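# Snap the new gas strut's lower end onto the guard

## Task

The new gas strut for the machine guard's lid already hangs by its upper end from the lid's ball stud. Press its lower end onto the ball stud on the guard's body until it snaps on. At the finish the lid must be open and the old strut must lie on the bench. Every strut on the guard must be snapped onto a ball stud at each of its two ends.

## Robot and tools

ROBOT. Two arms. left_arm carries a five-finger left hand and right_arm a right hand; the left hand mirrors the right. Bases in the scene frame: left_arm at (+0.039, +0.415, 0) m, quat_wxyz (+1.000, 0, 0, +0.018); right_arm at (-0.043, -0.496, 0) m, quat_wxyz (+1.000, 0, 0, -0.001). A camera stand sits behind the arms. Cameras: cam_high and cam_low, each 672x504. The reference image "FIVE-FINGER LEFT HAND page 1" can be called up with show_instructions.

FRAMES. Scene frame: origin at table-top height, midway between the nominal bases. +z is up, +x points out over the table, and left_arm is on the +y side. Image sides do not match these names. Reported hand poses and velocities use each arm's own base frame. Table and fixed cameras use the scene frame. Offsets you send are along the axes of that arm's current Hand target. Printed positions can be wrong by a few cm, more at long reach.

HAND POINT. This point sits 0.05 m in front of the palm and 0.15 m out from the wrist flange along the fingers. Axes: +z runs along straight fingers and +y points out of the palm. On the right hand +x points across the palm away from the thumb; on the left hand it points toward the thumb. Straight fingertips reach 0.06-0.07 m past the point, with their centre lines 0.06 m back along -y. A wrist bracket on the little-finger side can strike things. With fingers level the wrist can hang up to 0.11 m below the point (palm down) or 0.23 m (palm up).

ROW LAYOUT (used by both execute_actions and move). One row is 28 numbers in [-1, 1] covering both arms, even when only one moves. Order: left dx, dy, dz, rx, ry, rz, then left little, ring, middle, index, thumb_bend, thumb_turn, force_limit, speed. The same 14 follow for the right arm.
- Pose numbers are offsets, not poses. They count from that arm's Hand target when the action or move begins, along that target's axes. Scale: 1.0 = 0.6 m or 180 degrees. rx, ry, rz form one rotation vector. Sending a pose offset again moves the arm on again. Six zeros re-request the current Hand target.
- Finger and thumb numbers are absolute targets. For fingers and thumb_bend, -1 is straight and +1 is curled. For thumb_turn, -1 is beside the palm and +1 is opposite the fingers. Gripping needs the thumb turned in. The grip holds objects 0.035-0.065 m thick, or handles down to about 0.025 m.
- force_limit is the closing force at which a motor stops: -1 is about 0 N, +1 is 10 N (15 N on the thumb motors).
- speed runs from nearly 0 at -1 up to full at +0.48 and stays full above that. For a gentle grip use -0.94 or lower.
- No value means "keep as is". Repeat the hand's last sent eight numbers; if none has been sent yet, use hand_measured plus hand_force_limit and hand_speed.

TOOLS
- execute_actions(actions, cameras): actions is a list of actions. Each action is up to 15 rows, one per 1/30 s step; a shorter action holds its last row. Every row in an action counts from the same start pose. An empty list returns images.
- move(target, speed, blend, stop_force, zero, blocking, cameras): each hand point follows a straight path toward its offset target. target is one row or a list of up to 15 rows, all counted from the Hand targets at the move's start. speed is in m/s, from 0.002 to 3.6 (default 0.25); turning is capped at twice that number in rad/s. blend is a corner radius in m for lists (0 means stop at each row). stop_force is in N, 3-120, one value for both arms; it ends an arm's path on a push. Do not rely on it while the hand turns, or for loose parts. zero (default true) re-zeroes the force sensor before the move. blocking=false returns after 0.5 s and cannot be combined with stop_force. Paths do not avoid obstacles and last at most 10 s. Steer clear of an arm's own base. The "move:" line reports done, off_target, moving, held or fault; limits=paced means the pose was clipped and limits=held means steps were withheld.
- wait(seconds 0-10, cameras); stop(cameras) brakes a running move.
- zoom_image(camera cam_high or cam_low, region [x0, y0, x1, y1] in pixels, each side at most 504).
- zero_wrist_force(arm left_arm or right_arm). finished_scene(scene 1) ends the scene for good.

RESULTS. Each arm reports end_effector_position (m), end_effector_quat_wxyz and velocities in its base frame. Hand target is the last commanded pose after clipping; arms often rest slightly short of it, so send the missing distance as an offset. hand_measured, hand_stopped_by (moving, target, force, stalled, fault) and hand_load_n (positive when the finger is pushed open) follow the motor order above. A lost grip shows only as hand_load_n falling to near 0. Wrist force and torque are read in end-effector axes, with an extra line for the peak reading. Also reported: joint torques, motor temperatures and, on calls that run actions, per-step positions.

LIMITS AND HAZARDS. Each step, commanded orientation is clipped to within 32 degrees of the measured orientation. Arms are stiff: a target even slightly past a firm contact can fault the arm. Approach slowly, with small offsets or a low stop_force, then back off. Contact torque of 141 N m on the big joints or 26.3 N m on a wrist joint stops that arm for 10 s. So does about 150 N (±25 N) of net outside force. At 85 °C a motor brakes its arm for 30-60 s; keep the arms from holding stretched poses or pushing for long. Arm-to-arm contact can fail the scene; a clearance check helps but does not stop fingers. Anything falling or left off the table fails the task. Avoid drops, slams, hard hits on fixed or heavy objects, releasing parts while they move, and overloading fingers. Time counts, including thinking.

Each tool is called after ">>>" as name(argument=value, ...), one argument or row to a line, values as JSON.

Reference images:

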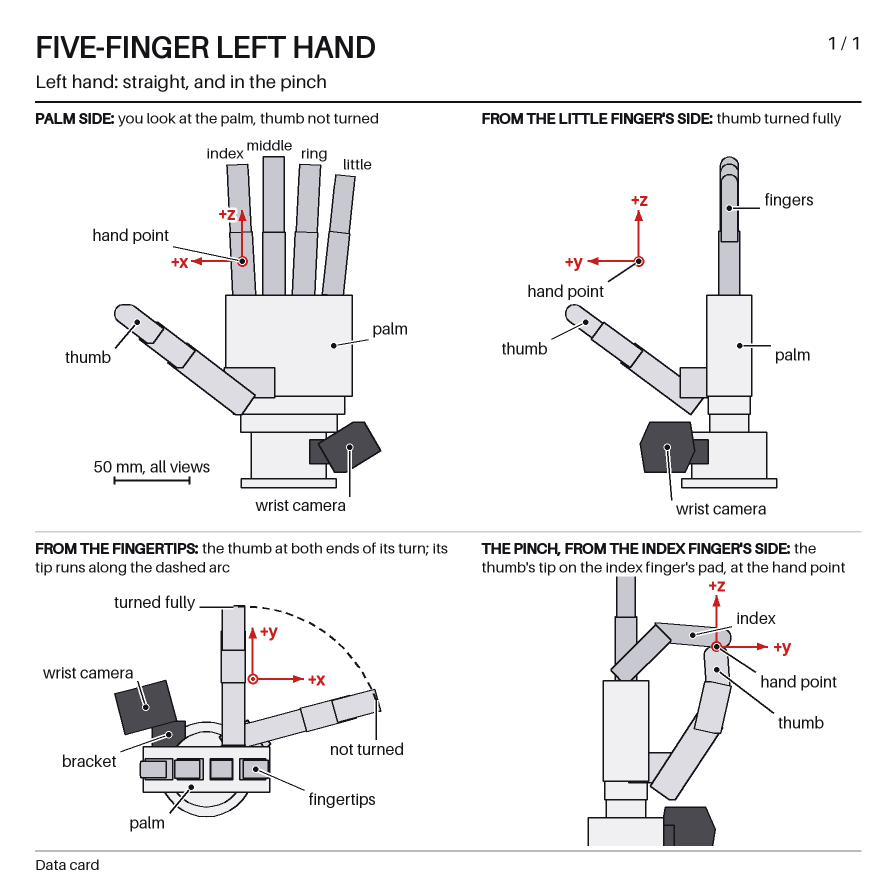

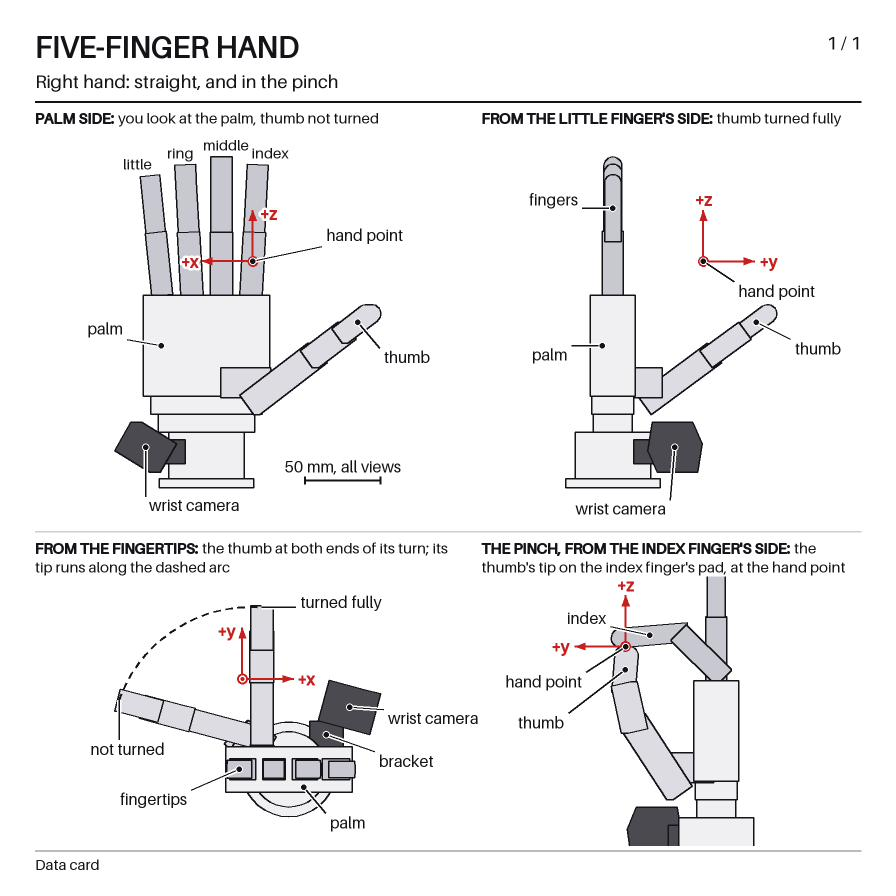

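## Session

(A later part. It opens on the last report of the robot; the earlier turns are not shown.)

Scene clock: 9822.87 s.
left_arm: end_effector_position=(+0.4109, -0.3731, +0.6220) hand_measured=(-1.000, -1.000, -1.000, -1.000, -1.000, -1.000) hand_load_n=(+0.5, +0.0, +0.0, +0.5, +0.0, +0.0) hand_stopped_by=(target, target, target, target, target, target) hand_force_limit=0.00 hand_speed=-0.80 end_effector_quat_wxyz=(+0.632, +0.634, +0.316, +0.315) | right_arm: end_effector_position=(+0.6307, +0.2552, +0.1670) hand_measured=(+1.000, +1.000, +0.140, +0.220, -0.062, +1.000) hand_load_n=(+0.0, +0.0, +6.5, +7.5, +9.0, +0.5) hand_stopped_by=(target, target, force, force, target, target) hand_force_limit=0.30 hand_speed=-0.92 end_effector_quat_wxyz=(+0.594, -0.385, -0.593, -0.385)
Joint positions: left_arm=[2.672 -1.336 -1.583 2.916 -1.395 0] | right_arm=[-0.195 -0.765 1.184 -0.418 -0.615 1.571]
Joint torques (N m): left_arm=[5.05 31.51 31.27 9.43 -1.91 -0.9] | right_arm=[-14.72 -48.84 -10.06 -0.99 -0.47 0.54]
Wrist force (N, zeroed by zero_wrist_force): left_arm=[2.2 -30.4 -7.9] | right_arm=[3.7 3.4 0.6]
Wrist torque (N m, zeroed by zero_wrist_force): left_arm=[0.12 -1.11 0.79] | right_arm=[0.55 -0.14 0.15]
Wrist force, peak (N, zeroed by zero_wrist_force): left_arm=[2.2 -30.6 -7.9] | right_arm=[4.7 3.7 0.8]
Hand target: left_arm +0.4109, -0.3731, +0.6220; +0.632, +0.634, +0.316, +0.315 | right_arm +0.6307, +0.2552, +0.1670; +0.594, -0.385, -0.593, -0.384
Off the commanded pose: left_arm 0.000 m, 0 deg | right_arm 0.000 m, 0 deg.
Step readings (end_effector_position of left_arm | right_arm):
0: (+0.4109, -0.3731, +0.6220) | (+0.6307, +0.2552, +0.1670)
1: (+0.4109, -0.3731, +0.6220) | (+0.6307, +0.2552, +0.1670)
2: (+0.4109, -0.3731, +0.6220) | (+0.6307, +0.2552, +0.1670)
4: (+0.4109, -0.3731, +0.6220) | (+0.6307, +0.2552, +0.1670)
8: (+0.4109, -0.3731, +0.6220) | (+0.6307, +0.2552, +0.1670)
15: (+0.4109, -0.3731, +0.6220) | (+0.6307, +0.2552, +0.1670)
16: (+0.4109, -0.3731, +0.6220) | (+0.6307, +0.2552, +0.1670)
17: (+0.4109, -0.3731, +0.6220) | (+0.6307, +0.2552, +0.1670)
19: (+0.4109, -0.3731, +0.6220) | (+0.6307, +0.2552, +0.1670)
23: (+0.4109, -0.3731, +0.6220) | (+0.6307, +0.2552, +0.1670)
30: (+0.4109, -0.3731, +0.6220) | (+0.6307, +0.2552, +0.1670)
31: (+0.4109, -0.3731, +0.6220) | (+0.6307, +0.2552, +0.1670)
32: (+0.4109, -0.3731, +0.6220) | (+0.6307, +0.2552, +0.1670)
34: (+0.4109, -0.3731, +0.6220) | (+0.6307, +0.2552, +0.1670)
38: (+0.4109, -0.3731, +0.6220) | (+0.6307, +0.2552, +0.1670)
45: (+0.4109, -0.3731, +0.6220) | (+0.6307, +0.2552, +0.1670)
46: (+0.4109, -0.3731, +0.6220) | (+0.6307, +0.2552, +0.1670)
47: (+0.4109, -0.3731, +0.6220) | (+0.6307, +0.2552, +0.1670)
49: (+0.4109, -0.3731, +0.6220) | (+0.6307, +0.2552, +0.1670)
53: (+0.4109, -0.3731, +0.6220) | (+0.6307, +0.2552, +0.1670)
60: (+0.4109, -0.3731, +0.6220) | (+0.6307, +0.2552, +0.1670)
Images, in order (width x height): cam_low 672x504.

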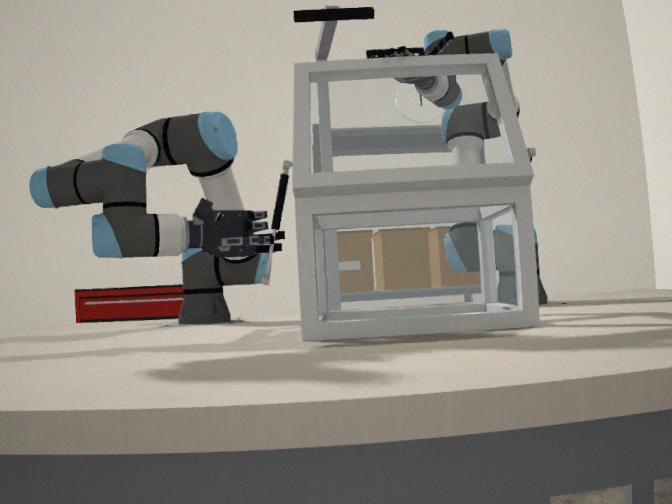

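>>> move(
  target=[0,0,0,0,0,0,-1,-1,-1,-1,-1,-1,0,-0.8,-0.0025,0.00595,0.01118,0,0.0065,-0.0035,1,1,0.64,0.69,-0.06,1,0.3,-0.92],
  speed=0.03,
)

>>> move(
  target=[0,0,0,0,0,0,-1,-1,-1,-1,-1,-1,0,-0.8,-0.0020,0.00595,0.01118,0,0.0065,-0.0035,1,1,0.64,0.69,-0.06,1,0.3,-0.92],
  speed=0.03,
  cameras=["cam_low"],
)

>>> zoom_image(
  camera="cam_low",
  region=[235, 225, 307, 297],
)

Scene clock: 9847.80 s.
left_arm: end_effector_position=(+0.4109, -0.3731, +0.6220) hand_measured=(-1.000, -1.000, -1.000, -1.000, -1.000, -1.000) hand_load_n=(+0.5, +0.0, +0.0, +1.0, +0.0, +0.0) hand_stopped_by=(target, target, target, target, target, target) hand_force_limit=0.00 hand_speed=-0.80 end_effector_quat_wxyz=(+0.632, +0.634, +0.316, +0.315) | right_arm: end_effector_position=(+0.6313, +0.2629, +0.1654) hand_measured=(+1.000, +1.000, +0.140, +0.220, -0.062, +1.000) hand_load_n=(+0.0, +0.0, +0.5, +3.0, +3.0, +0.0) hand_stopped_by=(target, target, force, force, target, target) hand_force_limit=0.30 hand_speed=-0.92 end_effector_quat_wxyz=(+0.598, -0.378, -0.589, -0.392) end_effector_velocity=(+0.001, +0.000, +0.001) end_effector_angular_velocity=(-0.002, -0.005, +0.000)
Joint positions: left_arm=[2.672 -1.336 -1.583 2.916 -1.395 0] | right_arm=[-0.184 -0.748 1.172 -0.387 -0.605 1.53]
Joint velocities: left_arm=[within noise] | right_arm=[0 -0.003 0 -0.005 0 0.003]
Joint torques (N m): left_arm=[4.41 31.86 31.47 9.51 -1.94 -0.83] | right_arm=[-5.14 -58.31 -13.09 -0.99 -1.4 1.7]
Wrist force (N, zeroed by zero_wrist_force): left_arm=[2.4 -30.3 -7.9] | right_arm=[2.2 3.5 0.0]
Wrist torque (N m, zeroed by zero_wrist_force): left_arm=[0.12 -1.09 0.80] | right_arm=[0.53 -0.08 0.19]
Wrist force, peak (N, zeroed by zero_wrist_force): left_arm=[2.0 -30.6 -7.7] | right_arm=[5.4 3.5 0.8]
Hand target: left_arm +0.4109, -0.3731, +0.6220; +0.632, +0.634, +0.316, +0.315 | right_arm +0.6312, +0.2627, +0.1655; +0.598, -0.378, -0.589, -0.392
Off the commanded pose: left_arm 0.000 m, 0 deg | right_arm 0.000 m, 0 deg.
move: done

Scene clock: 9848.57 s.
left_arm: end_effector_position=(+0.4109, -0.3731, +0.6220) hand_measured=(-1.000, -1.000, -1.000, -1.000, -1.000, -1.000) hand_load_n=(+0.5, +0.0, +0.0, +0.5, +0.0, +0.0) hand_stopped_by=(target, target, target, target, target, target) hand_force_limit=0.00 hand_speed=-0.80 end_effector_quat_wxyz=(+0.632, +0.634, +0.316, +0.315) | right_arm: end_effector_position=(+0.6318, +0.2705, +0.1644) hand_measured=(+1.000, +1.000, +0.140, +0.220, -0.062, +1.000) hand_load_n=(+0.0, +0.0, +0.0, +1.5, +1.0, +0.0) hand_stopped_by=(target, target, force, force, target, target) hand_force_limit=0.30 hand_speed=-0.92 end_effector_quat_wxyz=(+0.602, -0.370, -0.585, -0.399)
Joint positions: left_arm=[2.672 -1.336 -1.583 2.916 -1.395 0] | right_arm=[-0.174 -0.73 1.159 -0.354 -0.596 1.488]
Joint torques (N m): left_arm=[4.5 31.35 31.53 9.53 -1.92 -0.92] | right_arm=[-7.07 -59.17 -12.84 -0.7 -1.07 2.37]
Wrist force (N, zeroed by zero_wrist_force): left_arm=[2.5 -30.4 -7.9] | right_arm=[2.1 3.6 -0.3]
Wrist torque (N m, zeroed by zero_wrist_force): left_arm=[0.11 -1.10 0.81] | right_arm=[0.57 -0.06 0.19]
Wrist force, peak (N, zeroed by zero_wrist_force): left_arm=[2.2 -30.5 -8.0] | right_arm=[2.7 3.5 -0.1]
Hand target: left_arm +0.4109, -0.3731, +0.6220; +0.632, +0.634, +0.316, +0.315 | right_arm +0.6318, +0.2703, +0.1645; +0.601, -0.370, -0.585, -0.399
Off the commanded pose: left_arm 0.000 m, 0 deg | right_arm 0.000 m, 0 deg.
move: done
Images, in order (width x height): cam_low 672x504.

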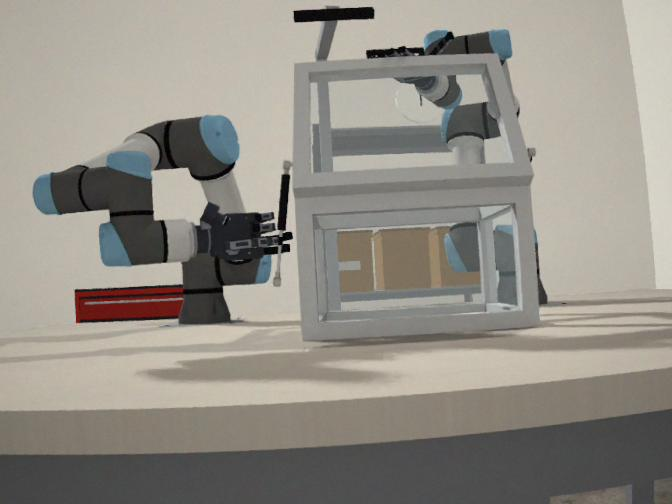

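Scaled by 7.000.

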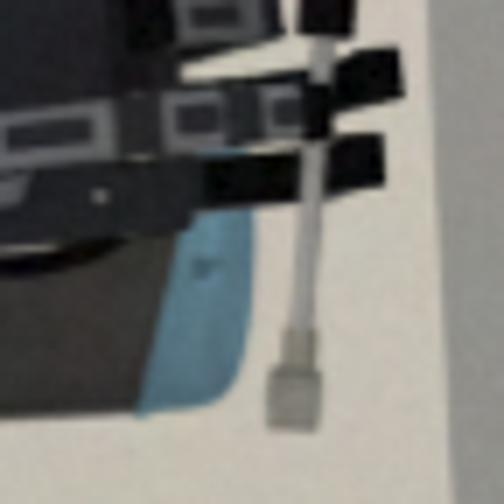

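>>> execute_actions(
  actions=[
    [[0,0,0,0,0,0,-1,-1,-1,-1,-1,-1,0,-0.8,0,0,0,0,0,0,1,1,0.65,0.70,-0.06,1,0.3,-0.92]],
    [[0,0,0,0,0,0,-1,-1,-1,-1,-1,-1,0,-0.8,0,0,0,0,0,0,1,1,0.65,0.70,-0.06,1,0.3,-0.92]],
    [[0,0,0,0,0,0,-1,-1,-1,-1,-1,-1,0,-0.8,0,0,0,0,0,0,1,1,0.65,0.70,-0.06,1,0.3,-0.92]],
  ],
  cameras=["cam_low"],
)

>>> zoom_image(
  camera="cam_low",
  region=[235, 225, 307, 297],
)

Scene clock: 9857.63 s.
left_arm: end_effector_position=(+0.4109, -0.3731, +0.6220) hand_measured=(-1.000, -1.000, -1.000, -1.000, -1.000, -1.000) hand_load_n=(+1.0, +0.0, +0.0, +0.5, +0.0, +0.0) hand_stopped_by=(target, target, target, target, target, target) hand_force_limit=0.00 hand_speed=-0.80 end_effector_quat_wxyz=(+0.632, +0.634, +0.316, +0.315) | right_arm: end_effector_position=(+0.6318, +0.2703, +0.1645) hand_measured=(+1.000, +1.000, +0.236, +0.242, -0.062, +1.000) hand_load_n=(+0.0, +0.0, +6.5, +5.0, +2.5, +0.0) hand_stopped_by=(target, target, force, force, target, target) hand_force_limit=0.30 hand_speed=-0.92 end_effector_quat_wxyz=(+0.601, -0.370, -0.585, -0.399)
Joint positions: left_arm=[2.672 -1.336 -1.583 2.916 -1.395 0] | right_arm=[-0.174 -0.731 1.159 -0.355 -0.596 1.489]
Joint torques (N m): left_arm=[4.89 31.49 31.73 9.59 -1.94 -0.84] | right_arm=[-11.15 -54.35 -8.14 -0.84 -1.71 1.87]
Wrist force (N, zeroed by zero_wrist_force): left_arm=[2.5 -30.1 -8.0] | right_arm=[1.8 3.4 -0.1]
Wrist torque (N m, zeroed by zero_wrist_force): left_arm=[0.11 -1.11 0.81] | right_arm=[0.53 -0.05 0.17]
Wrist force, peak (N, zeroed by zero_wrist_force): left_arm=[2.5 -30.6 -8.0] | right_arm=[1.9 3.7 -0.2]
Hand target: left_arm +0.4109, -0.3731, +0.6220; +0.632, +0.634, +0.316, +0.315 | right_arm +0.6318, +0.2703, +0.1645; +0.601, -0.370, -0.585, -0.399
Off the commanded pose: left_arm 0.000 m, 0 deg | right_arm 0.000 m, 0 deg.
Step readings (end_effector_position of left_arm | right_arm):
0: (+0.4109, -0.3731, +0.6220) | (+0.6318, +0.2703, +0.1645)
1: (+0.4109, -0.3731, +0.6220) | (+0.6318, +0.2703, +0.1645)
2: (+0.4109, -0.3731, +0.6220) | (+0.6318, +0.2703, +0.1645)
4: (+0.4109, -0.3731, +0.6220) | (+0.6318, +0.2703, +0.1645)
8: (+0.4109, -0.3731, +0.6220) | (+0.6318, +0.2703, +0.1645)
15: (+0.4109, -0.3731, +0.6220) | (+0.6318, +0.2703, +0.1645)
16: (+0.4109, -0.3731, +0.6220) | (+0.6318, +0.2703, +0.1645)
17: (+0.4109, -0.3731, +0.6220) | (+0.6318, +0.2703, +0.1645)
19: (+0.4109, -0.3731, +0.6220) | (+0.6318, +0.2703, +0.1645)
23: (+0.4109, -0.3731, +0.6220) | (+0.6318, +0.2703, +0.1645)
30: (+0.4109, -0.3731, +0.6220) | (+0.6318, +0.2703, +0.1645)
31: (+0.4109, -0.3731, +0.6220) | (+0.6318, +0.2703, +0.1645)
32: (+0.4109, -0.3731, +0.6220) | (+0.6318, +0.2703, +0.1645)
34: (+0.4109, -0.3731, +0.6220) | (+0.6318, +0.2703, +0.1645)
38: (+0.4109, -0.3731, +0.6220) | (+0.6318, +0.2703, +0.1645)
45: (+0.4109, -0.3731, +0.6220) | (+0.6318, +0.2703, +0.1645)
Images, in order (width x height): cam_low 672x504.

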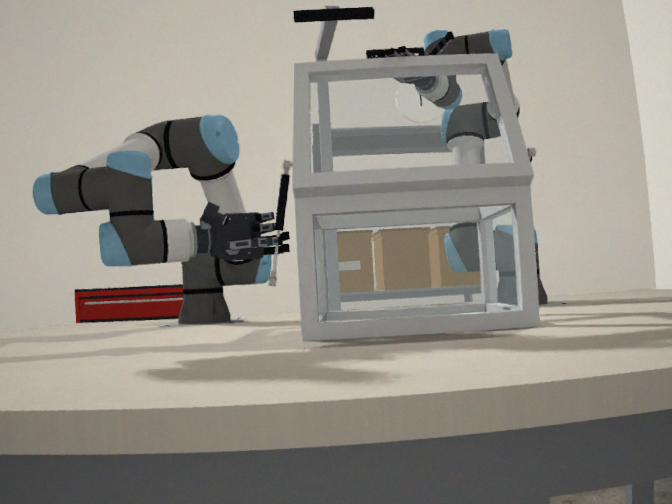

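Scaled by 7.000.

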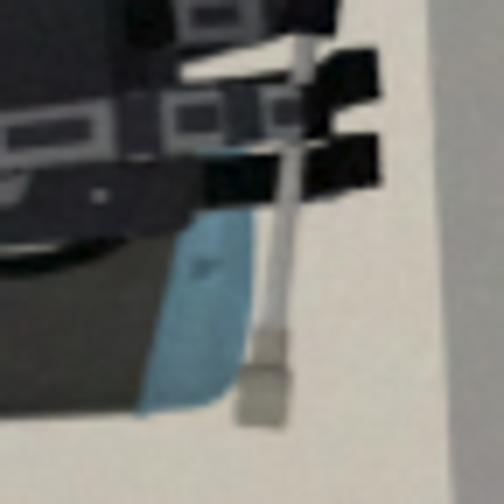

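>>> execute_actions(
  actions=[
    [[0,0,0,0,0,0,-1,-1,-1,-1,-1,-1,0,-0.8,0,0,0,0,0,0,1,1,0.09,0.15,-0.06,1,0.2,-0.85]],
    [[0,0,0,0,0,0,-1,-1,-1,-1,-1,-1,0,-0.8,0,0,0,0,0,0,1,1,0.09,0.15,0.0,1,0.2,-0.8]],
    [[0,0,0,0,0,0,-1,-1,-1,-1,-1,-1,0,-0.8,0,0,0,0,0,0,1,1,0.09,0.15,0.0,1,0.2,-0.85]],
  ],
)

>>> move(
  target=[0,0,0,0,0,0,-1,-1,-1,-1,-1,-1,0,-0.8,0,-0.006,0,0,0,0,1,1,0.09,0.15,0.0,1,0.2,-0.85],
  speed=0.02,
  cameras=["cam_low"],
)

>>> zoom_image(
  camera="cam_low",
  region=[235, 225, 307, 297],
)

>>> execute_actions(
  actions=[
    [[0,0,0,0,0,0,-1,-1,-1,-1,-1,-1,0,-0.8,0,0,0,0,0,0,1,1,0.3,0.35,0.0,1,-0.5,-0.88]],
    [[0,0,0,0,0,0,-1,-1,-1,-1,-1,-1,0,-0.8,0,0,0,0,0,0,1,1,0.3,0.35,0.0,1,-0.5,-0.88]],
    [[0,0,0,0,0,0,-1,-1,-1,-1,-1,-1,0,-0.8,0,0,0,0,0,0,1,1,0.3,0.35,0.0,1,-0.5,-0.88]],
  ],
  cameras=["cam_low"],
)

>>> zoom_image(
  camera="cam_low",
  region=[235, 225, 307, 297],
)

Scene clock: 9882.47 s.
left_arm: end_effector_position=(+0.4109, -0.3731, +0.6220) hand_measured=(-1.000, -1.000, -1.000, -1.000, -1.000, -1.000) hand_load_n=(+1.0, +0.0, +0.0, +0.5, +0.0, +0.0) hand_stopped_by=(target, target, target, target, target, target) hand_force_limit=0.00 hand_speed=-0.80 end_effector_quat_wxyz=(+0.632, +0.634, +0.316, +0.315) | right_arm: end_effector_position=(+0.6318, +0.2703, +0.1645) hand_measured=(+1.000, +1.000, +0.090, +0.150, +0.000, +1.000) hand_load_n=(+0.0, +0.0, +0.0, +1.5, +1.5, -0.5) hand_stopped_by=(target, target, target, target, target, target) hand_force_limit=0.20 hand_speed=-0.85 end_effector_quat_wxyz=(+0.601, -0.370, -0.585, -0.399)
Joint positions: left_arm=[2.672 -1.336 -1.583 2.916 -1.395 0] | right_arm=[-0.174 -0.731 1.159 -0.355 -0.596 1.489]
Joint torques (N m): left_arm=[4.57 31.42 31.8 9.52 -1.98 -0.78] | right_arm=[-10.93 -42.02 -9.55 -0.32 -1.19 1.78]
Wrist force (N, zeroed by zero_wrist_force): left_arm=[2.1 -30.2 -8.1] | right_arm=[2.3 3.4 -0.1]
Wrist torque (N m, zeroed by zero_wrist_force): left_arm=[0.09 -1.07 0.79] | right_arm=[0.52 -0.05 0.17]
Wrist force, peak (N, zeroed by zero_wrist_force): left_arm=[2.3 -30.6 -8.1] | right_arm=[2.6 3.5 -0.2]
Hand target: left_arm +0.4109, -0.3731, +0.6220; +0.632, +0.634, +0.316, +0.315 | right_arm +0.6318, +0.2703, +0.1645; +0.601, -0.370, -0.585, -0.399
Off the commanded pose: left_arm 0.000 m, 0 deg | right_arm 0.000 m, 0 deg.
Step readings (end_effector_position of left_arm | right_arm):
0: (+0.4109, -0.3731, +0.6220) | (+0.6318, +0.2703, +0.1645)
1: (+0.4109, -0.3731, +0.6220) | (+0.6318, +0.2703, +0.1645)
2: (+0.4109, -0.3731, +0.6220) | (+0.6318, +0.2703, +0.1645)
4: (+0.4109, -0.3731, +0.6220) | (+0.6318, +0.2703, +0.1645)
8: (+0.4109, -0.3731, +0.6220) | (+0.6318, +0.2703, +0.1645)
15: (+0.4109, -0.3731, +0.6220) | (+0.6318, +0.2703, +0.1645)
16: (+0.4109, -0.3731, +0.6220) | (+0.6318, +0.2703, +0.1645)
17: (+0.4109, -0.3731, +0.6220) | (+0.6318, +0.2703, +0.1645)
19: (+0.4109, -0.3731, +0.6220) | (+0.6318, +0.2703, +0.1645)
23: (+0.4109, -0.3731, +0.6220) | (+0.6318, +0.2703, +0.1645)
30: (+0.4109, -0.3731, +0.6220) | (+0.6318, +0.2703, +0.1645)
31: (+0.4109, -0.3731, +0.6220) | (+0.6318, +0.2703, +0.1645)
32: (+0.4109, -0.3731, +0.6220) | (+0.6318, +0.2703, +0.1645)
34: (+0.4109, -0.3731, +0.6220) | (+0.6318, +0.2703, +0.1645)
38: (+0.4109, -0.3731, +0.6220) | (+0.6318, +0.2703, +0.1645)
45: (+0.4109, -0.3731, +0.6220) | (+0.6318, +0.2703, +0.1645)

Scene clock: 9883.17 s.
left_arm: end_effector_position=(+0.4109, -0.3731, +0.6220) hand_measured=(-1.000, -1.000, -1.000, -1.000, -1.000, -1.000) hand_load_n=(+0.5, +0.0, +0.0, +1.0, +0.0, +0.0) hand_stopped_by=(target, target, target, target, target, target) hand_force_limit=0.00 hand_speed=-0.80 end_effector_quat_wxyz=(+0.632, +0.634, +0.316, +0.315) | right_arm: end_effector_position=(+0.6284, +0.2688, +0.1644) hand_measured=(+1.000, +1.000, +0.090, +0.150, +0.000, +1.000) hand_load_n=(+0.0, +0.0, +0.0, +1.5, +1.5, -1.0) hand_stopped_by=(target, target, target, target, target, target) hand_force_limit=0.20 hand_speed=-0.85 end_effector_quat_wxyz=(+0.601, -0.370, -0.585, -0.399)
Joint positions: left_arm=[2.672 -1.336 -1.583 2.916 -1.395 0] | right_arm=[-0.177 -0.739 1.175 -0.362 -0.599 1.489]
Joint torques (N m): left_arm=[4.56 31.47 31.56 9.51 -2 -0.79] | right_arm=[-9 -48.51 -18.95 -0.02 -1.24 1.84]
Wrist force (N, zeroed by zero_wrist_force): left_arm=[2.0 -29.9 -8.0] | right_arm=[3.7 3.7 0.0]
Wrist torque (N m, zeroed by zero_wrist_force): left_arm=[0.13 -1.07 0.78] | right_arm=[0.55 -0.08 0.17]
Wrist force, peak (N, zeroed by zero_wrist_force): left_arm=[2.2 -30.5 -7.9] | right_arm=[3.7 3.7 0.1]
Hand target: left_arm +0.4109, -0.3731, +0.6220; +0.632, +0.634, +0.316, +0.315 | right_arm +0.6285, +0.2689, +0.1644; +0.601, -0.370, -0.585, -0.399
Off the commanded pose: left_arm 0.000 m, 0 deg | right_arm 0.000 m, 0 deg.
move: done
Images, in order (width x height): cam_low 672x504.

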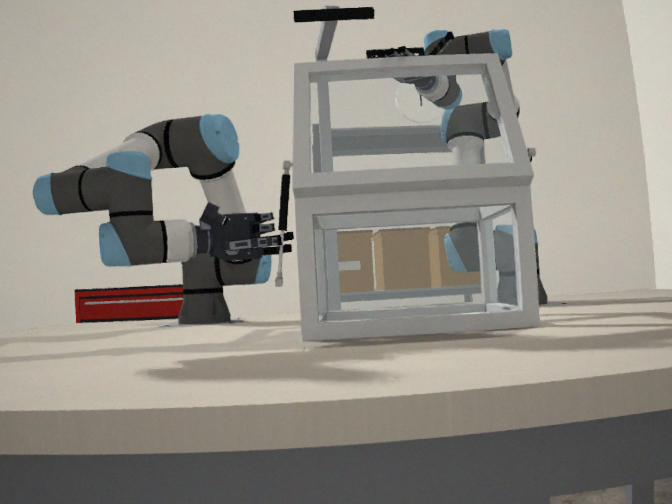

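Scaled by 7.000.

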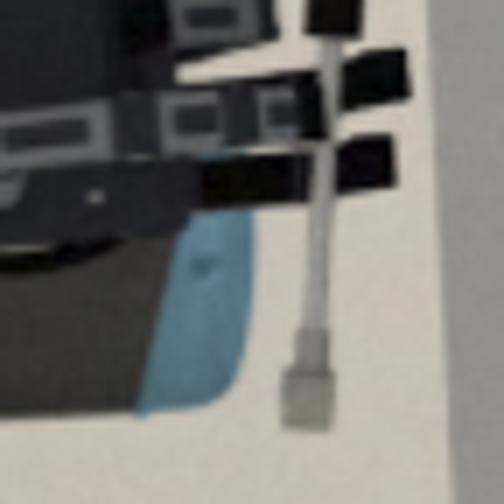

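Scene clock: 9884.87 s.
left_arm: end_effector_position=(+0.4109, -0.3731, +0.6220) hand_measured=(-1.000, -1.000, -1.000, -1.000, -1.000, -1.000) hand_load_n=(+0.5, +0.0, +0.0, +0.5, +0.0, +0.5) hand_stopped_by=(target, target, target, target, target, target) hand_force_limit=0.00 hand_speed=-0.80 end_effector_quat_wxyz=(+0.632, +0.634, +0.316, +0.315) | right_arm: end_effector_position=(+0.6285, +0.2689, +0.1644) hand_measured=(+1.000, +1.000, +0.110, +0.160, -0.002, +1.000) hand_load_n=(+0.0, +0.0, +3.5, +3.0, +4.0, -1.0) hand_stopped_by=(target, target, force, force, target, target) hand_force_limit=-0.50 hand_speed=-0.88 end_effector_quat_wxyz=(+0.601, -0.370, -0.585, -0.399)
Joint positions: left_arm=[2.672 -1.336 -1.583 2.916 -1.395 0] | right_arm=[-0.177 -0.738 1.174 -0.362 -0.599 1.489]
Joint torques (N m): left_arm=[4.65 31.29 31 9.64 -2.05 -0.8] | right_arm=[11.02 -36.68 -22.49 2.39 1.48 1.05]
Wrist force (N, zeroed by zero_wrist_force): left_arm=[2.1 -30.4 -7.6] | right_arm=[4.5 3.6 0.5]
Wrist torque (N m, zeroed by zero_wrist_force): left_arm=[0.09 -1.10 0.79] | right_arm=[0.54 -0.13 0.14]
Wrist force, peak (N, zeroed by zero_wrist_force): left_arm=[2.0 -30.5 -7.8] | right_arm=[4.9 3.7 0.7]
Hand target: left_arm +0.4109, -0.3731, +0.6220; +0.632, +0.634, +0.316, +0.315 | right_arm +0.6285, +0.2689, +0.1644; +0.601, -0.370, -0.585, -0.399
Off the commanded pose: left_arm 0.000 m, 0 deg | right_arm 0.000 m, 0 deg.
Step readings (end_effector_position of left_arm | right_arm):
0: (+0.4109, -0.3731, +0.6220) | (+0.6284, +0.2688, +0.1644)
1: (+0.4109, -0.3731, +0.6220) | (+0.6284, +0.2688, +0.1644)
2: (+0.4109, -0.3731, +0.6220) | (+0.6284, +0.2688, +0.1644)
4: (+0.4109, -0.3731, +0.6220) | (+0.6284, +0.2688, +0.1644)
8: (+0.4109, -0.3731, +0.6220) | (+0.6285, +0.2688, +0.1644)
15: (+0.4109, -0.3731, +0.6220) | (+0.6285, +0.2688, +0.1644)
16: (+0.4109, -0.3731, +0.6220) | (+0.6285, +0.2688, +0.1644)
17: (+0.4109, -0.3731, +0.6220) | (+0.6285, +0.2688, +0.1644)
19: (+0.4109, -0.3731, +0.6220) | (+0.6285, +0.2688, +0.1644)
23: (+0.4109, -0.3731, +0.6220) | (+0.6285, +0.2688, +0.1644)
30: (+0.4109, -0.3731, +0.6220) | (+0.6285, +0.2688, +0.1644)
31: (+0.4109, -0.3731, +0.6220) | (+0.6285, +0.2688, +0.1644)
32: (+0.4109, -0.3731, +0.6220) | (+0.6285, +0.2688, +0.1644)
34: (+0.4109, -0.3731, +0.6220) | (+0.6285, +0.2688, +0.1644)
38: (+0.4109, -0.3731, +0.6220) | (+0.6285, +0.2689, +0.1644)
45: (+0.4109, -0.3731, +0.6220) | (+0.6285, +0.2689, +0.1644)
Images, in order (width x height): cam_low 672x504.

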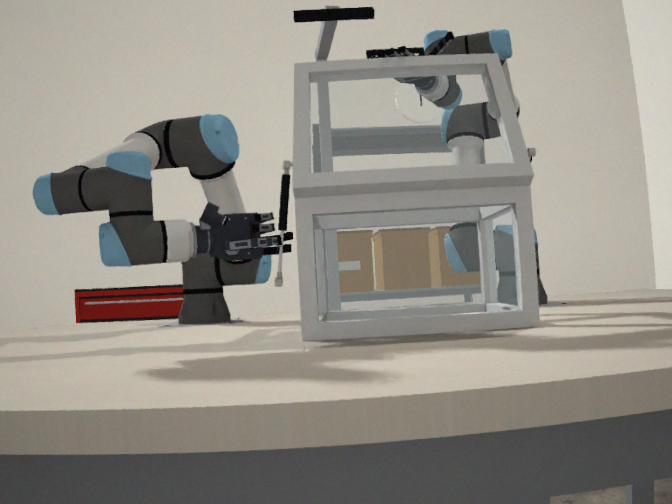

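Scaled by 7.000.

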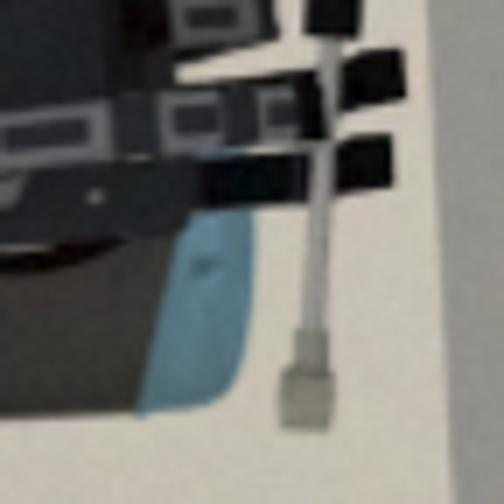

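>>> execute_actions(
  actions=[
    [[0,0,0,0,0,0,-1,-1,-1,-1,-1,-1,0,-0.8,0,0,0,0,0,0,1,1,0.6,0.65,0.0,1,0.3,-0.93]],
    [[0,0,0,0,0,0,-1,-1,-1,-1,-1,-1,0,-0.8,0,0,0,0,0,0,1,1,0.61,0.66,0.0,1,0.5,-0.93]],
    [[0,0,0,0,0,0,-1,-1,-1,-1,-1,-1,0,-0.8,0,0,0,0,0,0,1,1,0.62,0.67,0.0,1,0.6,-0.93]],
  ],
  cameras=["cam_low"],
)

>>> zoom_image(
  camera="cam_low",
  region=[262, 262, 298, 298],
)

Scene clock: 9896.33 s.
left_arm: end_effector_position=(+0.4109, -0.3731, +0.6220) hand_measured=(-1.000, -1.000, -1.000, -1.000, -1.000, -1.000) hand_load_n=(+1.0, +0.0, +0.0, +0.5, +0.0, +0.0) hand_stopped_by=(target, target, target, target, target, target) hand_force_limit=0.00 hand_speed=-0.80 end_effector_quat_wxyz=(+0.632, +0.634, +0.316, +0.315) | right_arm: end_effector_position=(+0.6285, +0.2689, +0.1644) hand_measured=(+1.000, +1.000, +0.126, +0.180, -0.002, +1.000) hand_load_n=(+0.0, +0.0, +8.0, +9.5, +8.5, -1.5) hand_stopped_by=(target, target, force, force, target, target) hand_force_limit=0.60 hand_speed=-0.93 end_effector_quat_wxyz=(+0.601, -0.370, -0.585, -0.399)
Joint positions: left_arm=[2.672 -1.336 -1.583 2.916 -1.395 0] | right_arm=[-0.177 -0.738 1.174 -0.362 -0.599 1.489]
Joint torques (N m): left_arm=[4.51 30.88 31.62 9.6 -2.01 -0.76] | right_arm=[10.49 -36.11 -20.33 1.87 1.64 0.13]
Wrist force (N, zeroed by zero_wrist_force): left_arm=[1.6 -30.1 -7.7] | right_arm=[6.3 3.6 0.8]
Wrist torque (N m, zeroed by zero_wrist_force): left_arm=[0.10 -1.07 0.77] | right_arm=[0.55 -0.15 0.13]
Wrist force, peak (N, zeroed by zero_wrist_force): left_arm=[1.9 -30.5 -8.0] | right_arm=[6.5 3.8 1.0]
Hand target: left_arm +0.4109, -0.3731, +0.6220; +0.632, +0.634, +0.316, +0.315 | right_arm +0.6285, +0.2689, +0.1644; +0.601, -0.370, -0.585, -0.399
Off the commanded pose: left_arm 0.000 m, 0 deg | right_arm 0.000 m, 0 deg.
Step readings (end_effector_position of left_arm | right_arm):
0: (+0.4109, -0.3731, +0.6220) | (+0.6285, +0.2689, +0.1644)
1: (+0.4109, -0.3731, +0.6220) | (+0.6285, +0.2689, +0.1644)
2: (+0.4109, -0.3731, +0.6220) | (+0.6285, +0.2689, +0.1644)
4: (+0.4109, -0.3731, +0.6220) | (+0.6285, +0.2689, +0.1644)
8: (+0.4109, -0.3731, +0.6220) | (+0.6285, +0.2689, +0.1644)
15: (+0.4109, -0.3731, +0.6220) | (+0.6285, +0.2689, +0.1644)
16: (+0.4109, -0.3731, +0.6220) | (+0.6285, +0.2689, +0.1644)
17: (+0.4109, -0.3731, +0.6220) | (+0.6285, +0.2689, +0.1644)
19: (+0.4109, -0.3731, +0.6220) | (+0.6285, +0.2689, +0.1644)
23: (+0.4109, -0.3731, +0.6220) | (+0.6285, +0.2689, +0.1644)
30: (+0.4109, -0.3731, +0.6220) | (+0.6285, +0.2689, +0.1644)
31: (+0.4109, -0.3731, +0.6220) | (+0.6285, +0.2689, +0.1644)
32: (+0.4109, -0.3731, +0.6220) | (+0.6285, +0.2689, +0.1644)
34: (+0.4109, -0.3731, +0.6220) | (+0.6285, +0.2689, +0.1644)
38: (+0.4109, -0.3731, +0.6220) | (+0.6285, +0.2689, +0.1644)
45: (+0.4109, -0.3731, +0.6220) | (+0.6285, +0.2689, +0.1644)
Images, in order (width x height): cam_low 672x504.

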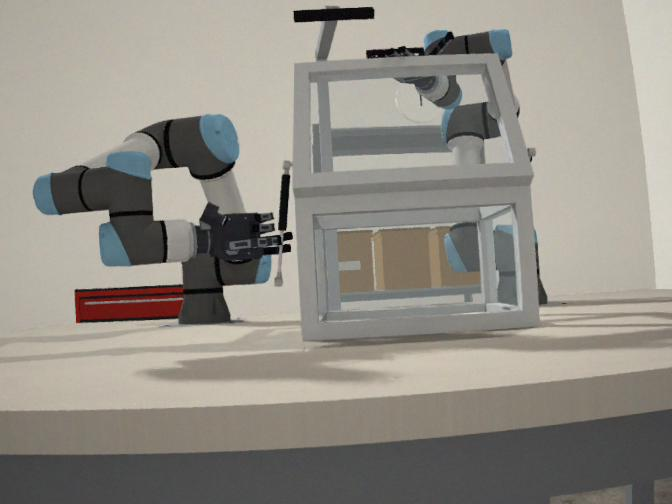

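Scaled by 14.000.

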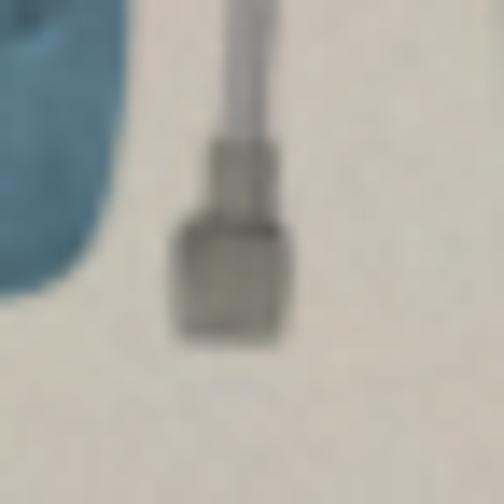

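>>> zoom_image(
  camera="cam_low",
  region=[270, 272, 288, 290],
)

Scaled by 28.000.

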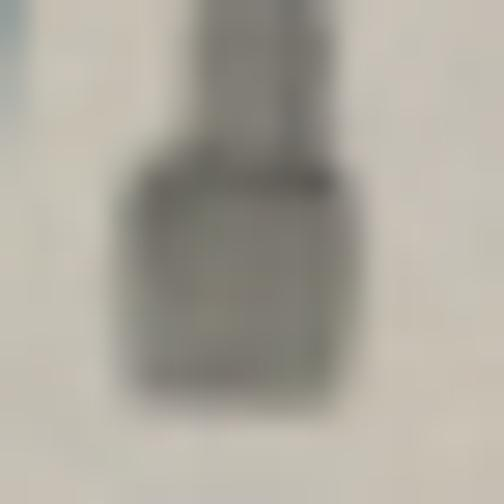

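>>> move(
  target=[
    [0,0,0,0,0,0,-1,-1,-1,-1,-1,-1,0,-0.8,0.00082,-0.01567,0.0083,-0.00104,0.01036,0.01963,1,1,0.62,0.67,0.0,1,0.6,-0.93],
    [0,0,0,0,0,0,-1,-1,-1,-1,-1,-1,0,-0.8,0.00267,-0.03125,0.01661,-0.00209,0.02072,0.03925,1,1,0.62,0.67,0.0,1,0.6,-0.93],
    [0,0,0,0,0,0,-1,-1,-1,-1,-1,-1,0,-0.8,0.00575,-0.04663,0.02489,-0.00313,0.03109,0.05888,1,1,0.62,0.67,0.0,1,0.6,-0.93],
    [0,0,0,0,0,0,-1,-1,-1,-1,-1,-1,0,-0.8,0.01003,-0.06176,0.0331,-0.00418,0.04145,0.07851,1,1,0.62,0.67,0.0,1,0.6,-0.93],
  ],
  speed=0.04,
  blend=0.001,
  cameras=["cam_low"],
)

>>> zoom_image(
  camera="cam_low",
  region=[235, 225, 307, 297],
)

Scene clock: 9934.83 s.
left_arm: end_effector_position=(+0.4109, -0.3731, +0.6220) hand_measured=(-1.000, -1.000, -1.000, -1.000, -1.000, -1.000) hand_load_n=(+0.5, +0.0, +0.0, +0.5, +0.0, +0.0) hand_stopped_by=(target, target, target, target, target, target) hand_force_limit=0.00 hand_speed=-0.80 end_effector_quat_wxyz=(+0.632, +0.634, +0.316, +0.315) | right_arm: end_effector_position=(+0.5864, +0.2716, +0.1705) hand_measured=(+1.000, +1.000, +0.126, +0.180, -0.002, +1.000) hand_load_n=(+0.0, +0.0, +7.0, +9.0, +9.0, +0.0) hand_stopped_by=(target, target, force, force, target, target) hand_force_limit=0.60 hand_speed=-0.93 end_effector_quat_wxyz=(+0.680, -0.417, -0.492, -0.349)
Joint positions: left_arm=[2.672 -1.336 -1.583 2.916 -1.395 0] | right_arm=[-0.184 -0.759 1.26 -0.198 -0.599 1.547]
Joint torques (N m): left_arm=[4.56 31.44 31.38 9.64 -2.05 -0.68] | right_arm=[-10.1 -51.48 -18.64 -0.23 1.45 -0.08]
Wrist force (N, zeroed by zero_wrist_force): left_arm=[2.4 -30.4 -8.2] | right_arm=[0.8 3.2 0.0]
Wrist torque (N m, zeroed by zero_wrist_force): left_arm=[0.12 -1.08 0.80] | right_arm=[0.54 -0.14 0.11]
Wrist force, peak (N, zeroed by zero_wrist_force): left_arm=[1.9 -30.6 -7.6] | right_arm=[6.5 3.7 0.9]
Hand target: left_arm +0.4109, -0.3731, +0.6220; +0.632, +0.634, +0.316, +0.315 | right_arm +0.5865, +0.2716, +0.1705; +0.680, -0.417, -0.492, -0.349
Off the commanded pose: left_arm 0.000 m, 0 deg | right_arm 0.000 m, 0 deg.
move: done
Images, in order (width x height): cam_low 672x504.

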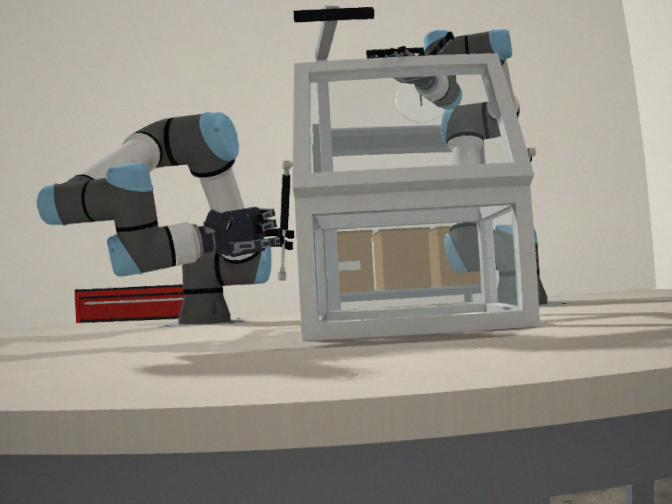

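Scaled by 7.000.

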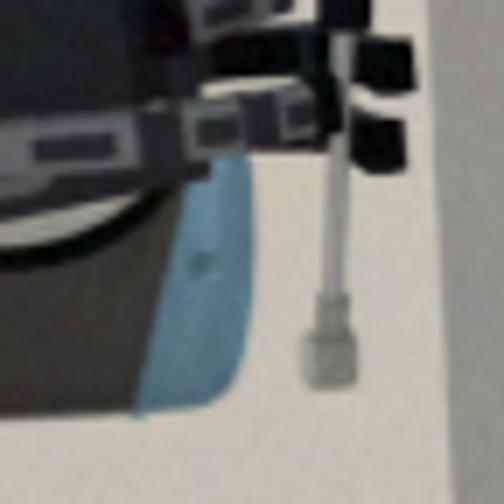

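>>> move(
  target=[
    [0,0,0,0,0,0,-1,-1,-1,-1,-1,-1,0,-0.8,0.00052,-0.01567,0.0083,-0.00104,0.01036,0.01963,1,1,0.62,0.67,0.0,1,0.6,-0.93],
    [0,0,0,0,0,0,-1,-1,-1,-1,-1,-1,0,-0.8,0.00237,-0.03125,0.01661,-0.00209,0.02072,0.03925,1,1,0.62,0.67,0.0,1,0.6,-0.93],
    [0,0,0,0,0,0,-1,-1,-1,-1,-1,-1,0,-0.8,0.00545,-0.04663,0.02489,-0.00313,0.03109,0.05888,1,1,0.62,0.67,0.0,1,0.6,-0.93],
    [0,0,0,0,0,0,-1,-1,-1,-1,-1,-1,0,-0.8,0.00973,-0.06176,0.0331,-0.00418,0.04145,0.07851,1,1,0.62,0.67,0.0,1,0.6,-0.93],
  ],
  speed=0.04,
  blend=0.001,
)

>>> execute_actions(
  actions=[
    [[0,0,0,0,0,0,-1,-1,-1,-1,-1,-1,0,-0.8,0,0,0,0,0,0,1,1,0.62,0.67,0.0,1,0.6,-0.93]],
  ],
  cameras=["cam_low"],
)

>>> zoom_image(
  camera="cam_low",
  region=[245, 215, 305, 275],
)

Scene clock: 9947.60 s.
left_arm: end_effector_position=(+0.4109, -0.3731, +0.6220) hand_measured=(-1.000, -1.000, -1.000, -1.000, -1.000, -1.000) hand_load_n=(+0.5, +0.0, +0.0, +1.0, +0.0, +0.0) hand_stopped_by=(target, target, target, target, target, target) hand_force_limit=0.00 hand_speed=-0.80 end_effector_quat_wxyz=(+0.632, +0.634, +0.316, +0.315) | right_arm: end_effector_position=(+0.5478, +0.2741, +0.1878) hand_measured=(+1.000, +1.000, +0.126, +0.180, -0.002, +1.000) hand_load_n=(+0.0, +0.0, +6.5, +9.5, +9.0, +0.0) hand_stopped_by=(target, target, force, force, target, target) hand_force_limit=0.60 hand_speed=-0.93 end_effector_quat_wxyz=(+0.746, -0.455, -0.389, -0.292)
Joint positions: left_arm=[2.672 -1.336 -1.583 2.916 -1.395 0] | right_arm=[-0.192 -0.791 1.352 -0.03 -0.593 1.608]
Joint torques (N m): left_arm=[4.94 30.95 31.41 9.78 -1.96 -0.59] | right_arm=[-11.3 -47.76 -17.1 0.18 0.77 0.09]
Wrist force (N, zeroed by zero_wrist_force): left_arm=[2.5 -30.0 -8.1] | right_arm=[2.1 2.9 0.0]
Wrist torque (N m, zeroed by zero_wrist_force): left_arm=[0.13 -1.12 0.82] | right_arm=[0.45 -0.18 0.17]
Wrist force, peak (N, zeroed by zero_wrist_force): left_arm=[2.5 -30.5 -8.0] | right_arm=[1.8 3.3 -0.2]
Hand target: left_arm +0.4109, -0.3731, +0.6220; +0.632, +0.634, +0.316, +0.315 | right_arm +0.5478, +0.2741, +0.1877; +0.746, -0.455, -0.389, -0.292
Off the commanded pose: left_arm 0.000 m, 0 deg | right_arm 0.000 m, 0 deg.
move: done

Scene clock: 9948.30 s.
left_arm: end_effector_position=(+0.4109, -0.3731, +0.6220) hand_measured=(-1.000, -1.000, -1.000, -1.000, -1.000, -1.000) hand_load_n=(+0.5, +0.0, +0.0, +1.0, +0.0, +0.0) hand_stopped_by=(target, target, target, target, target, target) hand_force_limit=0.00 hand_speed=-0.80 end_effector_quat_wxyz=(+0.632, +0.634, +0.316, +0.315) | right_arm: end_effector_position=(+0.5478, +0.2741, +0.1877) hand_measured=(+1.000, +1.000, +0.126, +0.180, -0.002, +1.000) hand_load_n=(+0.0, +0.0, +6.5, +9.5, +9.0, +0.0) hand_stopped_by=(target, target, force, force, target, target) hand_force_limit=0.60 hand_speed=-0.93 end_effector_quat_wxyz=(+0.746, -0.455, -0.389, -0.292)
Joint positions: left_arm=[2.672 -1.336 -1.583 2.916 -1.395 0] | right_arm=[-0.192 -0.791 1.352 -0.031 -0.593 1.608]
Joint torques (N m): left_arm=[4.41 30.9 31.08 9.74 -1.9 -0.57] | right_arm=[-4.97 -33.71 -21.84 0.09 -0.65 -0.65]
Wrist force (N, zeroed by zero_wrist_force): left_arm=[2.5 -29.9 -8.1] | right_arm=[1.9 2.9 0.0]
Wrist torque (N m, zeroed by zero_wrist_force): left_arm=[0.13 -1.11 0.81] | right_arm=[0.44 -0.17 0.16]
Wrist force, peak (N, zeroed by zero_wrist_force): left_arm=[2.1 -30.6 -8.1] | right_arm=[2.6 3.2 -0.2]
Hand target: left_arm +0.4109, -0.3731, +0.6220; +0.632, +0.634, +0.316, +0.315 | right_arm +0.5478, +0.2741, +0.1877; +0.746, -0.455, -0.389, -0.292
Off the commanded pose: left_arm 0.000 m, 0 deg | right_arm 0.000 m, 0 deg.
Step readings (end_effector_position of left_arm | right_arm):
0: (+0.4109, -0.3731, +0.6220) | (+0.5478, +0.2741, +0.1878)
1: (+0.4109, -0.3731, +0.6220) | (+0.5478, +0.2741, +0.1877)
2: (+0.4109, -0.3731, +0.6220) | (+0.5478, +0.2741, +0.1877)
4: (+0.4109, -0.3731, +0.6220) | (+0.5478, +0.2741, +0.1877)
8: (+0.4109, -0.3731, +0.6220) | (+0.5478, +0.2741, +0.1877)
15: (+0.4109, -0.3731, +0.6220) | (+0.5478, +0.2741, +0.1877)
Images, in order (width x height): cam_low 672x504.

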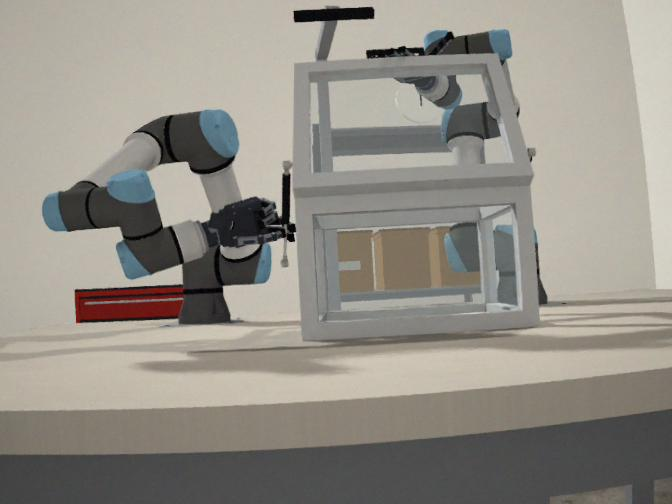

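Scaled by 8.400.

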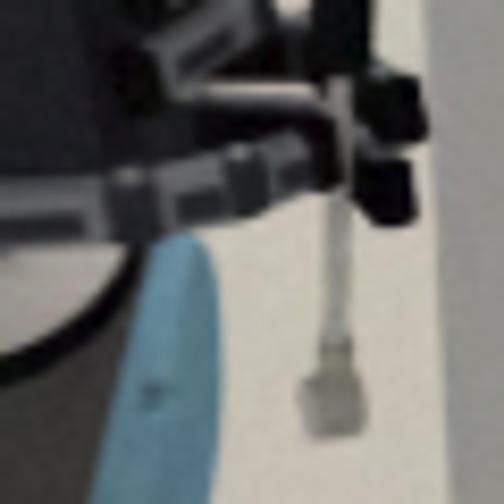

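>>> move(
  target=[
    [0,0,0,0,0,0,-1,-1,-1,-1,-1,-1,0,-0.8,0.00057,-0.01567,0.0083,-0.00104,0.01036,0.01963,1,1,0.62,0.67,0.0,1,0.6,-0.93],
    [0,0,0,0,0,0,-1,-1,-1,-1,-1,-1,0,-0.8,0.00242,-0.03125,0.01661,-0.00209,0.02072,0.03925,1,1,0.62,0.67,0.0,1,0.6,-0.93],
    [0,0,0,0,0,0,-1,-1,-1,-1,-1,-1,0,-0.8,0.0055,-0.04663,0.02489,-0.00313,0.03109,0.05888,1,1,0.62,0.67,0.0,1,0.6,-0.93],
    [0,0,0,0,0,0,-1,-1,-1,-1,-1,-1,0,-0.8,0.00978,-0.06176,0.0331,-0.00418,0.04145,0.07851,1,1,0.62,0.67,0.0,1,0.6,-0.93],
  ],
  speed=0.04,
  blend=0.001,
  cameras=["cam_low"],
)

>>> zoom_image(
  camera="cam_low",
  region=[265, 205, 309, 249],
)

>>> zoom_image(
  camera="cam_low",
  region=[276, 238, 294, 256],
)

Scene clock: 9963.87 s.
left_arm: end_effector_position=(+0.4109, -0.3731, +0.6220) hand_measured=(-1.000, -1.000, -1.000, -1.000, -1.000, -1.000) hand_load_n=(+1.0, +0.0, +0.0, +0.5, +0.0, +0.0) hand_stopped_by=(target, target, target, target, target, target) hand_force_limit=0.00 hand_speed=-0.80 end_effector_quat_wxyz=(+0.632, +0.634, +0.316, +0.315) | right_arm: end_effector_position=(+0.5153, +0.2763, +0.2151) hand_measured=(+1.000, +1.000, +0.126, +0.180, -0.002, +1.000) hand_load_n=(+0.0, +0.0, +6.0, +10.0, +9.5, -1.5) hand_stopped_by=(target, target, force, force, target, target) hand_force_limit=0.60 hand_speed=-0.93 end_effector_quat_wxyz=(+0.797, -0.484, -0.279, -0.230) end_effector_velocity=(+0.000, +0.000, -0.001) end_effector_angular_velocity=(-0.001, -0.006, -0.001)
Joint positions: left_arm=[2.672 -1.336 -1.583 2.916 -1.395 0] | right_arm=[-0.202 -0.833 1.44 0.148 -0.579 1.671]
Joint velocities: left_arm=[within noise] | right_arm=[0 0 0 -0.005 0 -0.001]
Joint torques (N m): left_arm=[4.52 30.43 31.1 9.77 -1.93 -0.55] | right_arm=[-8.58 -41.42 -14 -0.25 -0.33 0.37]
Wrist force (N, zeroed by zero_wrist_force): left_arm=[1.9 -30.3 -8.4] | right_arm=[8.4 3.8 0.2]
Wrist torque (N m, zeroed by zero_wrist_force): left_arm=[0.16 -1.10 0.78] | right_arm=[0.46 -0.13 0.23]
Wrist force, peak (N, zeroed by zero_wrist_force): left_arm=[2.0 -30.8 -8.3] | right_arm=[8.8 3.8 0.2]
Hand target: left_arm +0.4109, -0.3731, +0.6220; +0.632, +0.634, +0.316, +0.315 | right_arm +0.5154, +0.2763, +0.2150; +0.797, -0.484, -0.279, -0.230
Off the commanded pose: left_arm 0.000 m, 0 deg | right_arm 0.000 m, 0 deg.
move: done
Images, in order (width x height): cam_low 672x504.

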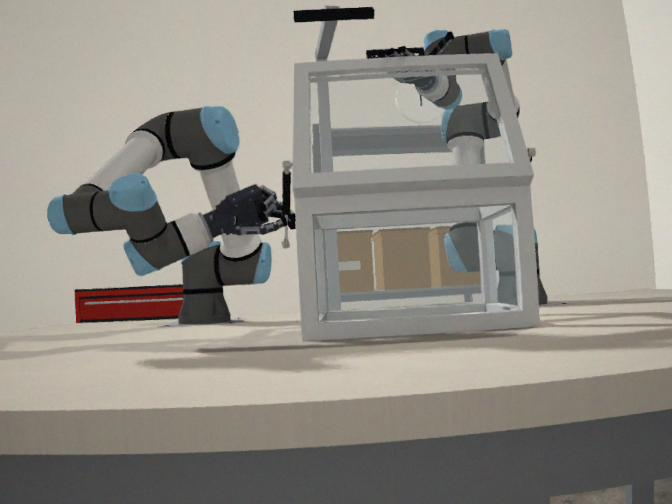

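Scaled by 11.455.

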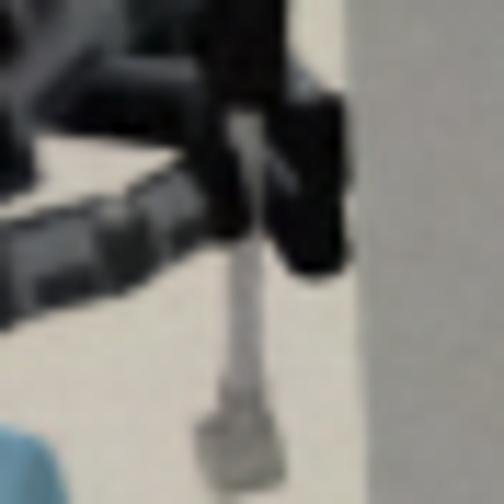

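Scaled by 28.000.

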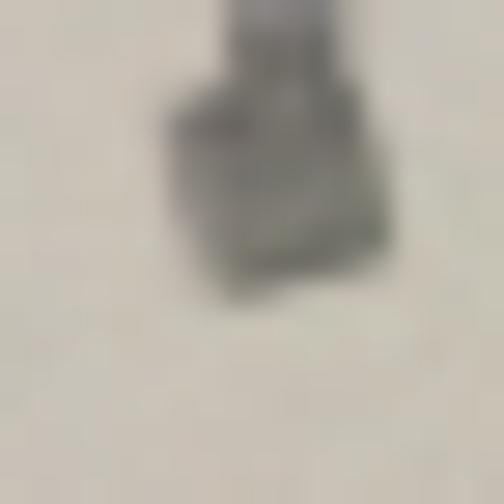

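>>> execute_actions(
  actions=[
    [[0,0,0,0,0,0,-1,-1,-1,-1,-1,-1,0,-0.8,0.0006,0,0,0,0,0,1,1,0.62,0.67,0.015,1,0.7,-0.95]],
    [[0,0,0,0,0,0,-1,-1,-1,-1,-1,-1,0,-0.8,0,0,0,0,0,0,1,1,0.63,0.68,0.03,1,0.7,-0.95]],
    [[0,0,0,0,0,0,-1,-1,-1,-1,-1,-1,0,-0.8,0,0,0,0,0,0,1,1,0.63,0.68,0.03,1,0.7,-0.95]],
  ],
  cameras=["cam_low"],
)

>>> zoom_image(
  camera="cam_low",
  region=[276, 238, 294, 256],
)

Scene clock: 9977.93 s.
left_arm: end_effector_position=(+0.4109, -0.3731, +0.6220) hand_measured=(-1.000, -1.000, -1.000, -1.000, -1.000, -1.000) hand_load_n=(+1.0, +0.0, +0.0, +1.0, +0.0, +0.0) hand_stopped_by=(target, target, target, target, target, target) hand_force_limit=0.00 hand_speed=-0.80 end_effector_quat_wxyz=(+0.632, +0.634, +0.316, +0.315) | right_arm: end_effector_position=(+0.5156, +0.2762, +0.2152) hand_measured=(+1.000, +1.000, +0.128, +0.180, +0.012, +1.000) hand_load_n=(+0.0, +0.0, +8.5, +11.0, +12.0, -0.5) hand_stopped_by=(target, target, force, force, force, target) hand_force_limit=0.70 hand_speed=-0.95 end_effector_quat_wxyz=(+0.797, -0.484, -0.279, -0.230)
Joint positions: left_arm=[2.672 -1.336 -1.583 2.916 -1.395 0] | right_arm=[-0.202 -0.833 1.439 0.149 -0.579 1.671]
Joint torques (N m): left_arm=[4.32 30.53 31.53 9.76 -1.93 -0.51] | right_arm=[8.91 -51.23 -8.48 4.1 0.34 -0.66]
Wrist force (N, zeroed by zero_wrist_force): left_arm=[2.4 -30.0 -8.1] | right_arm=[1.4 2.9 -0.4]
Wrist torque (N m, zeroed by zero_wrist_force): left_arm=[0.11 -1.08 0.80] | right_arm=[0.47 -0.18 0.20]
Wrist force, peak (N, zeroed by zero_wrist_force): left_arm=[1.9 -30.7 -8.5] | right_arm=[9.7 3.9 0.3]
Hand target: left_arm +0.4109, -0.3731, +0.6220; +0.632, +0.634, +0.316, +0.315 | right_arm +0.5156, +0.2762, +0.2152; +0.797, -0.484, -0.279, -0.230
Off the commanded pose: left_arm 0.000 m, 0 deg | right_arm 0.000 m, 0 deg.
Step readings (end_effector_position of left_arm | right_arm):
0: (+0.4109, -0.3731, +0.6220) | (+0.5154, +0.2763, +0.2150)
1: (+0.4109, -0.3731, +0.6220) | (+0.5154, +0.2763, +0.2150)
2: (+0.4109, -0.3731, +0.6220) | (+0.5155, +0.2763, +0.2150)
4: (+0.4109, -0.3731, +0.6220) | (+0.5156, +0.2762, +0.2152)
8: (+0.4109, -0.3731, +0.6220) | (+0.5157, +0.2762, +0.2152)
15: (+0.4109, -0.3731, +0.6220) | (+0.5157, +0.2762, +0.2152)
16: (+0.4109, -0.3731, +0.6220) | (+0.5157, +0.2762, +0.2152)
17: (+0.4109, -0.3731, +0.6220) | (+0.5157, +0.2762, +0.2152)
19: (+0.4109, -0.3731, +0.6220) | (+0.5157, +0.2762, +0.2152)
23: (+0.4109, -0.3731, +0.6220) | (+0.5156, +0.2762, +0.2152)
30: (+0.4109, -0.3731, +0.6220) | (+0.5156, +0.2762, +0.2152)
31: (+0.4109, -0.3731, +0.6220) | (+0.5156, +0.2762, +0.2152)
32: (+0.4109, -0.3731, +0.6220) | (+0.5156, +0.2762, +0.2152)
34: (+0.4109, -0.3731, +0.6220) | (+0.5156, +0.2762, +0.2152)
38: (+0.4109, -0.3731, +0.6220) | (+0.5156, +0.2762, +0.2152)
45: (+0.4109, -0.3731, +0.6220) | (+0.5156, +0.2762, +0.2152)
Images, in order (width x height): cam_low 672x504.

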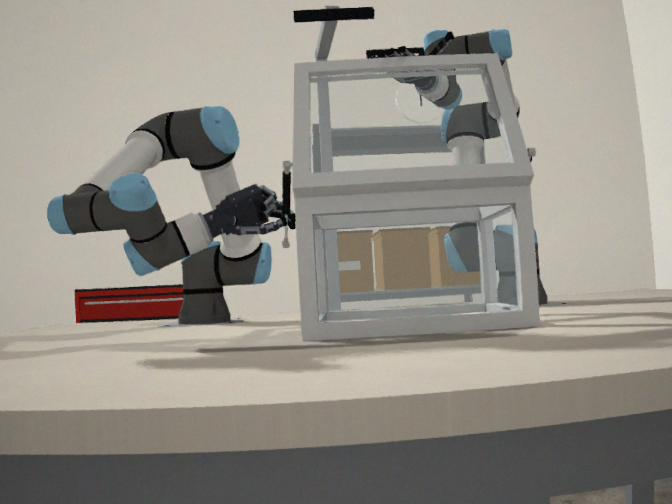

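Scaled by 28.000.

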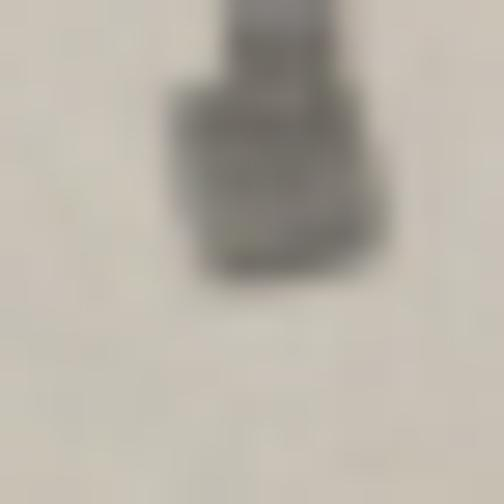

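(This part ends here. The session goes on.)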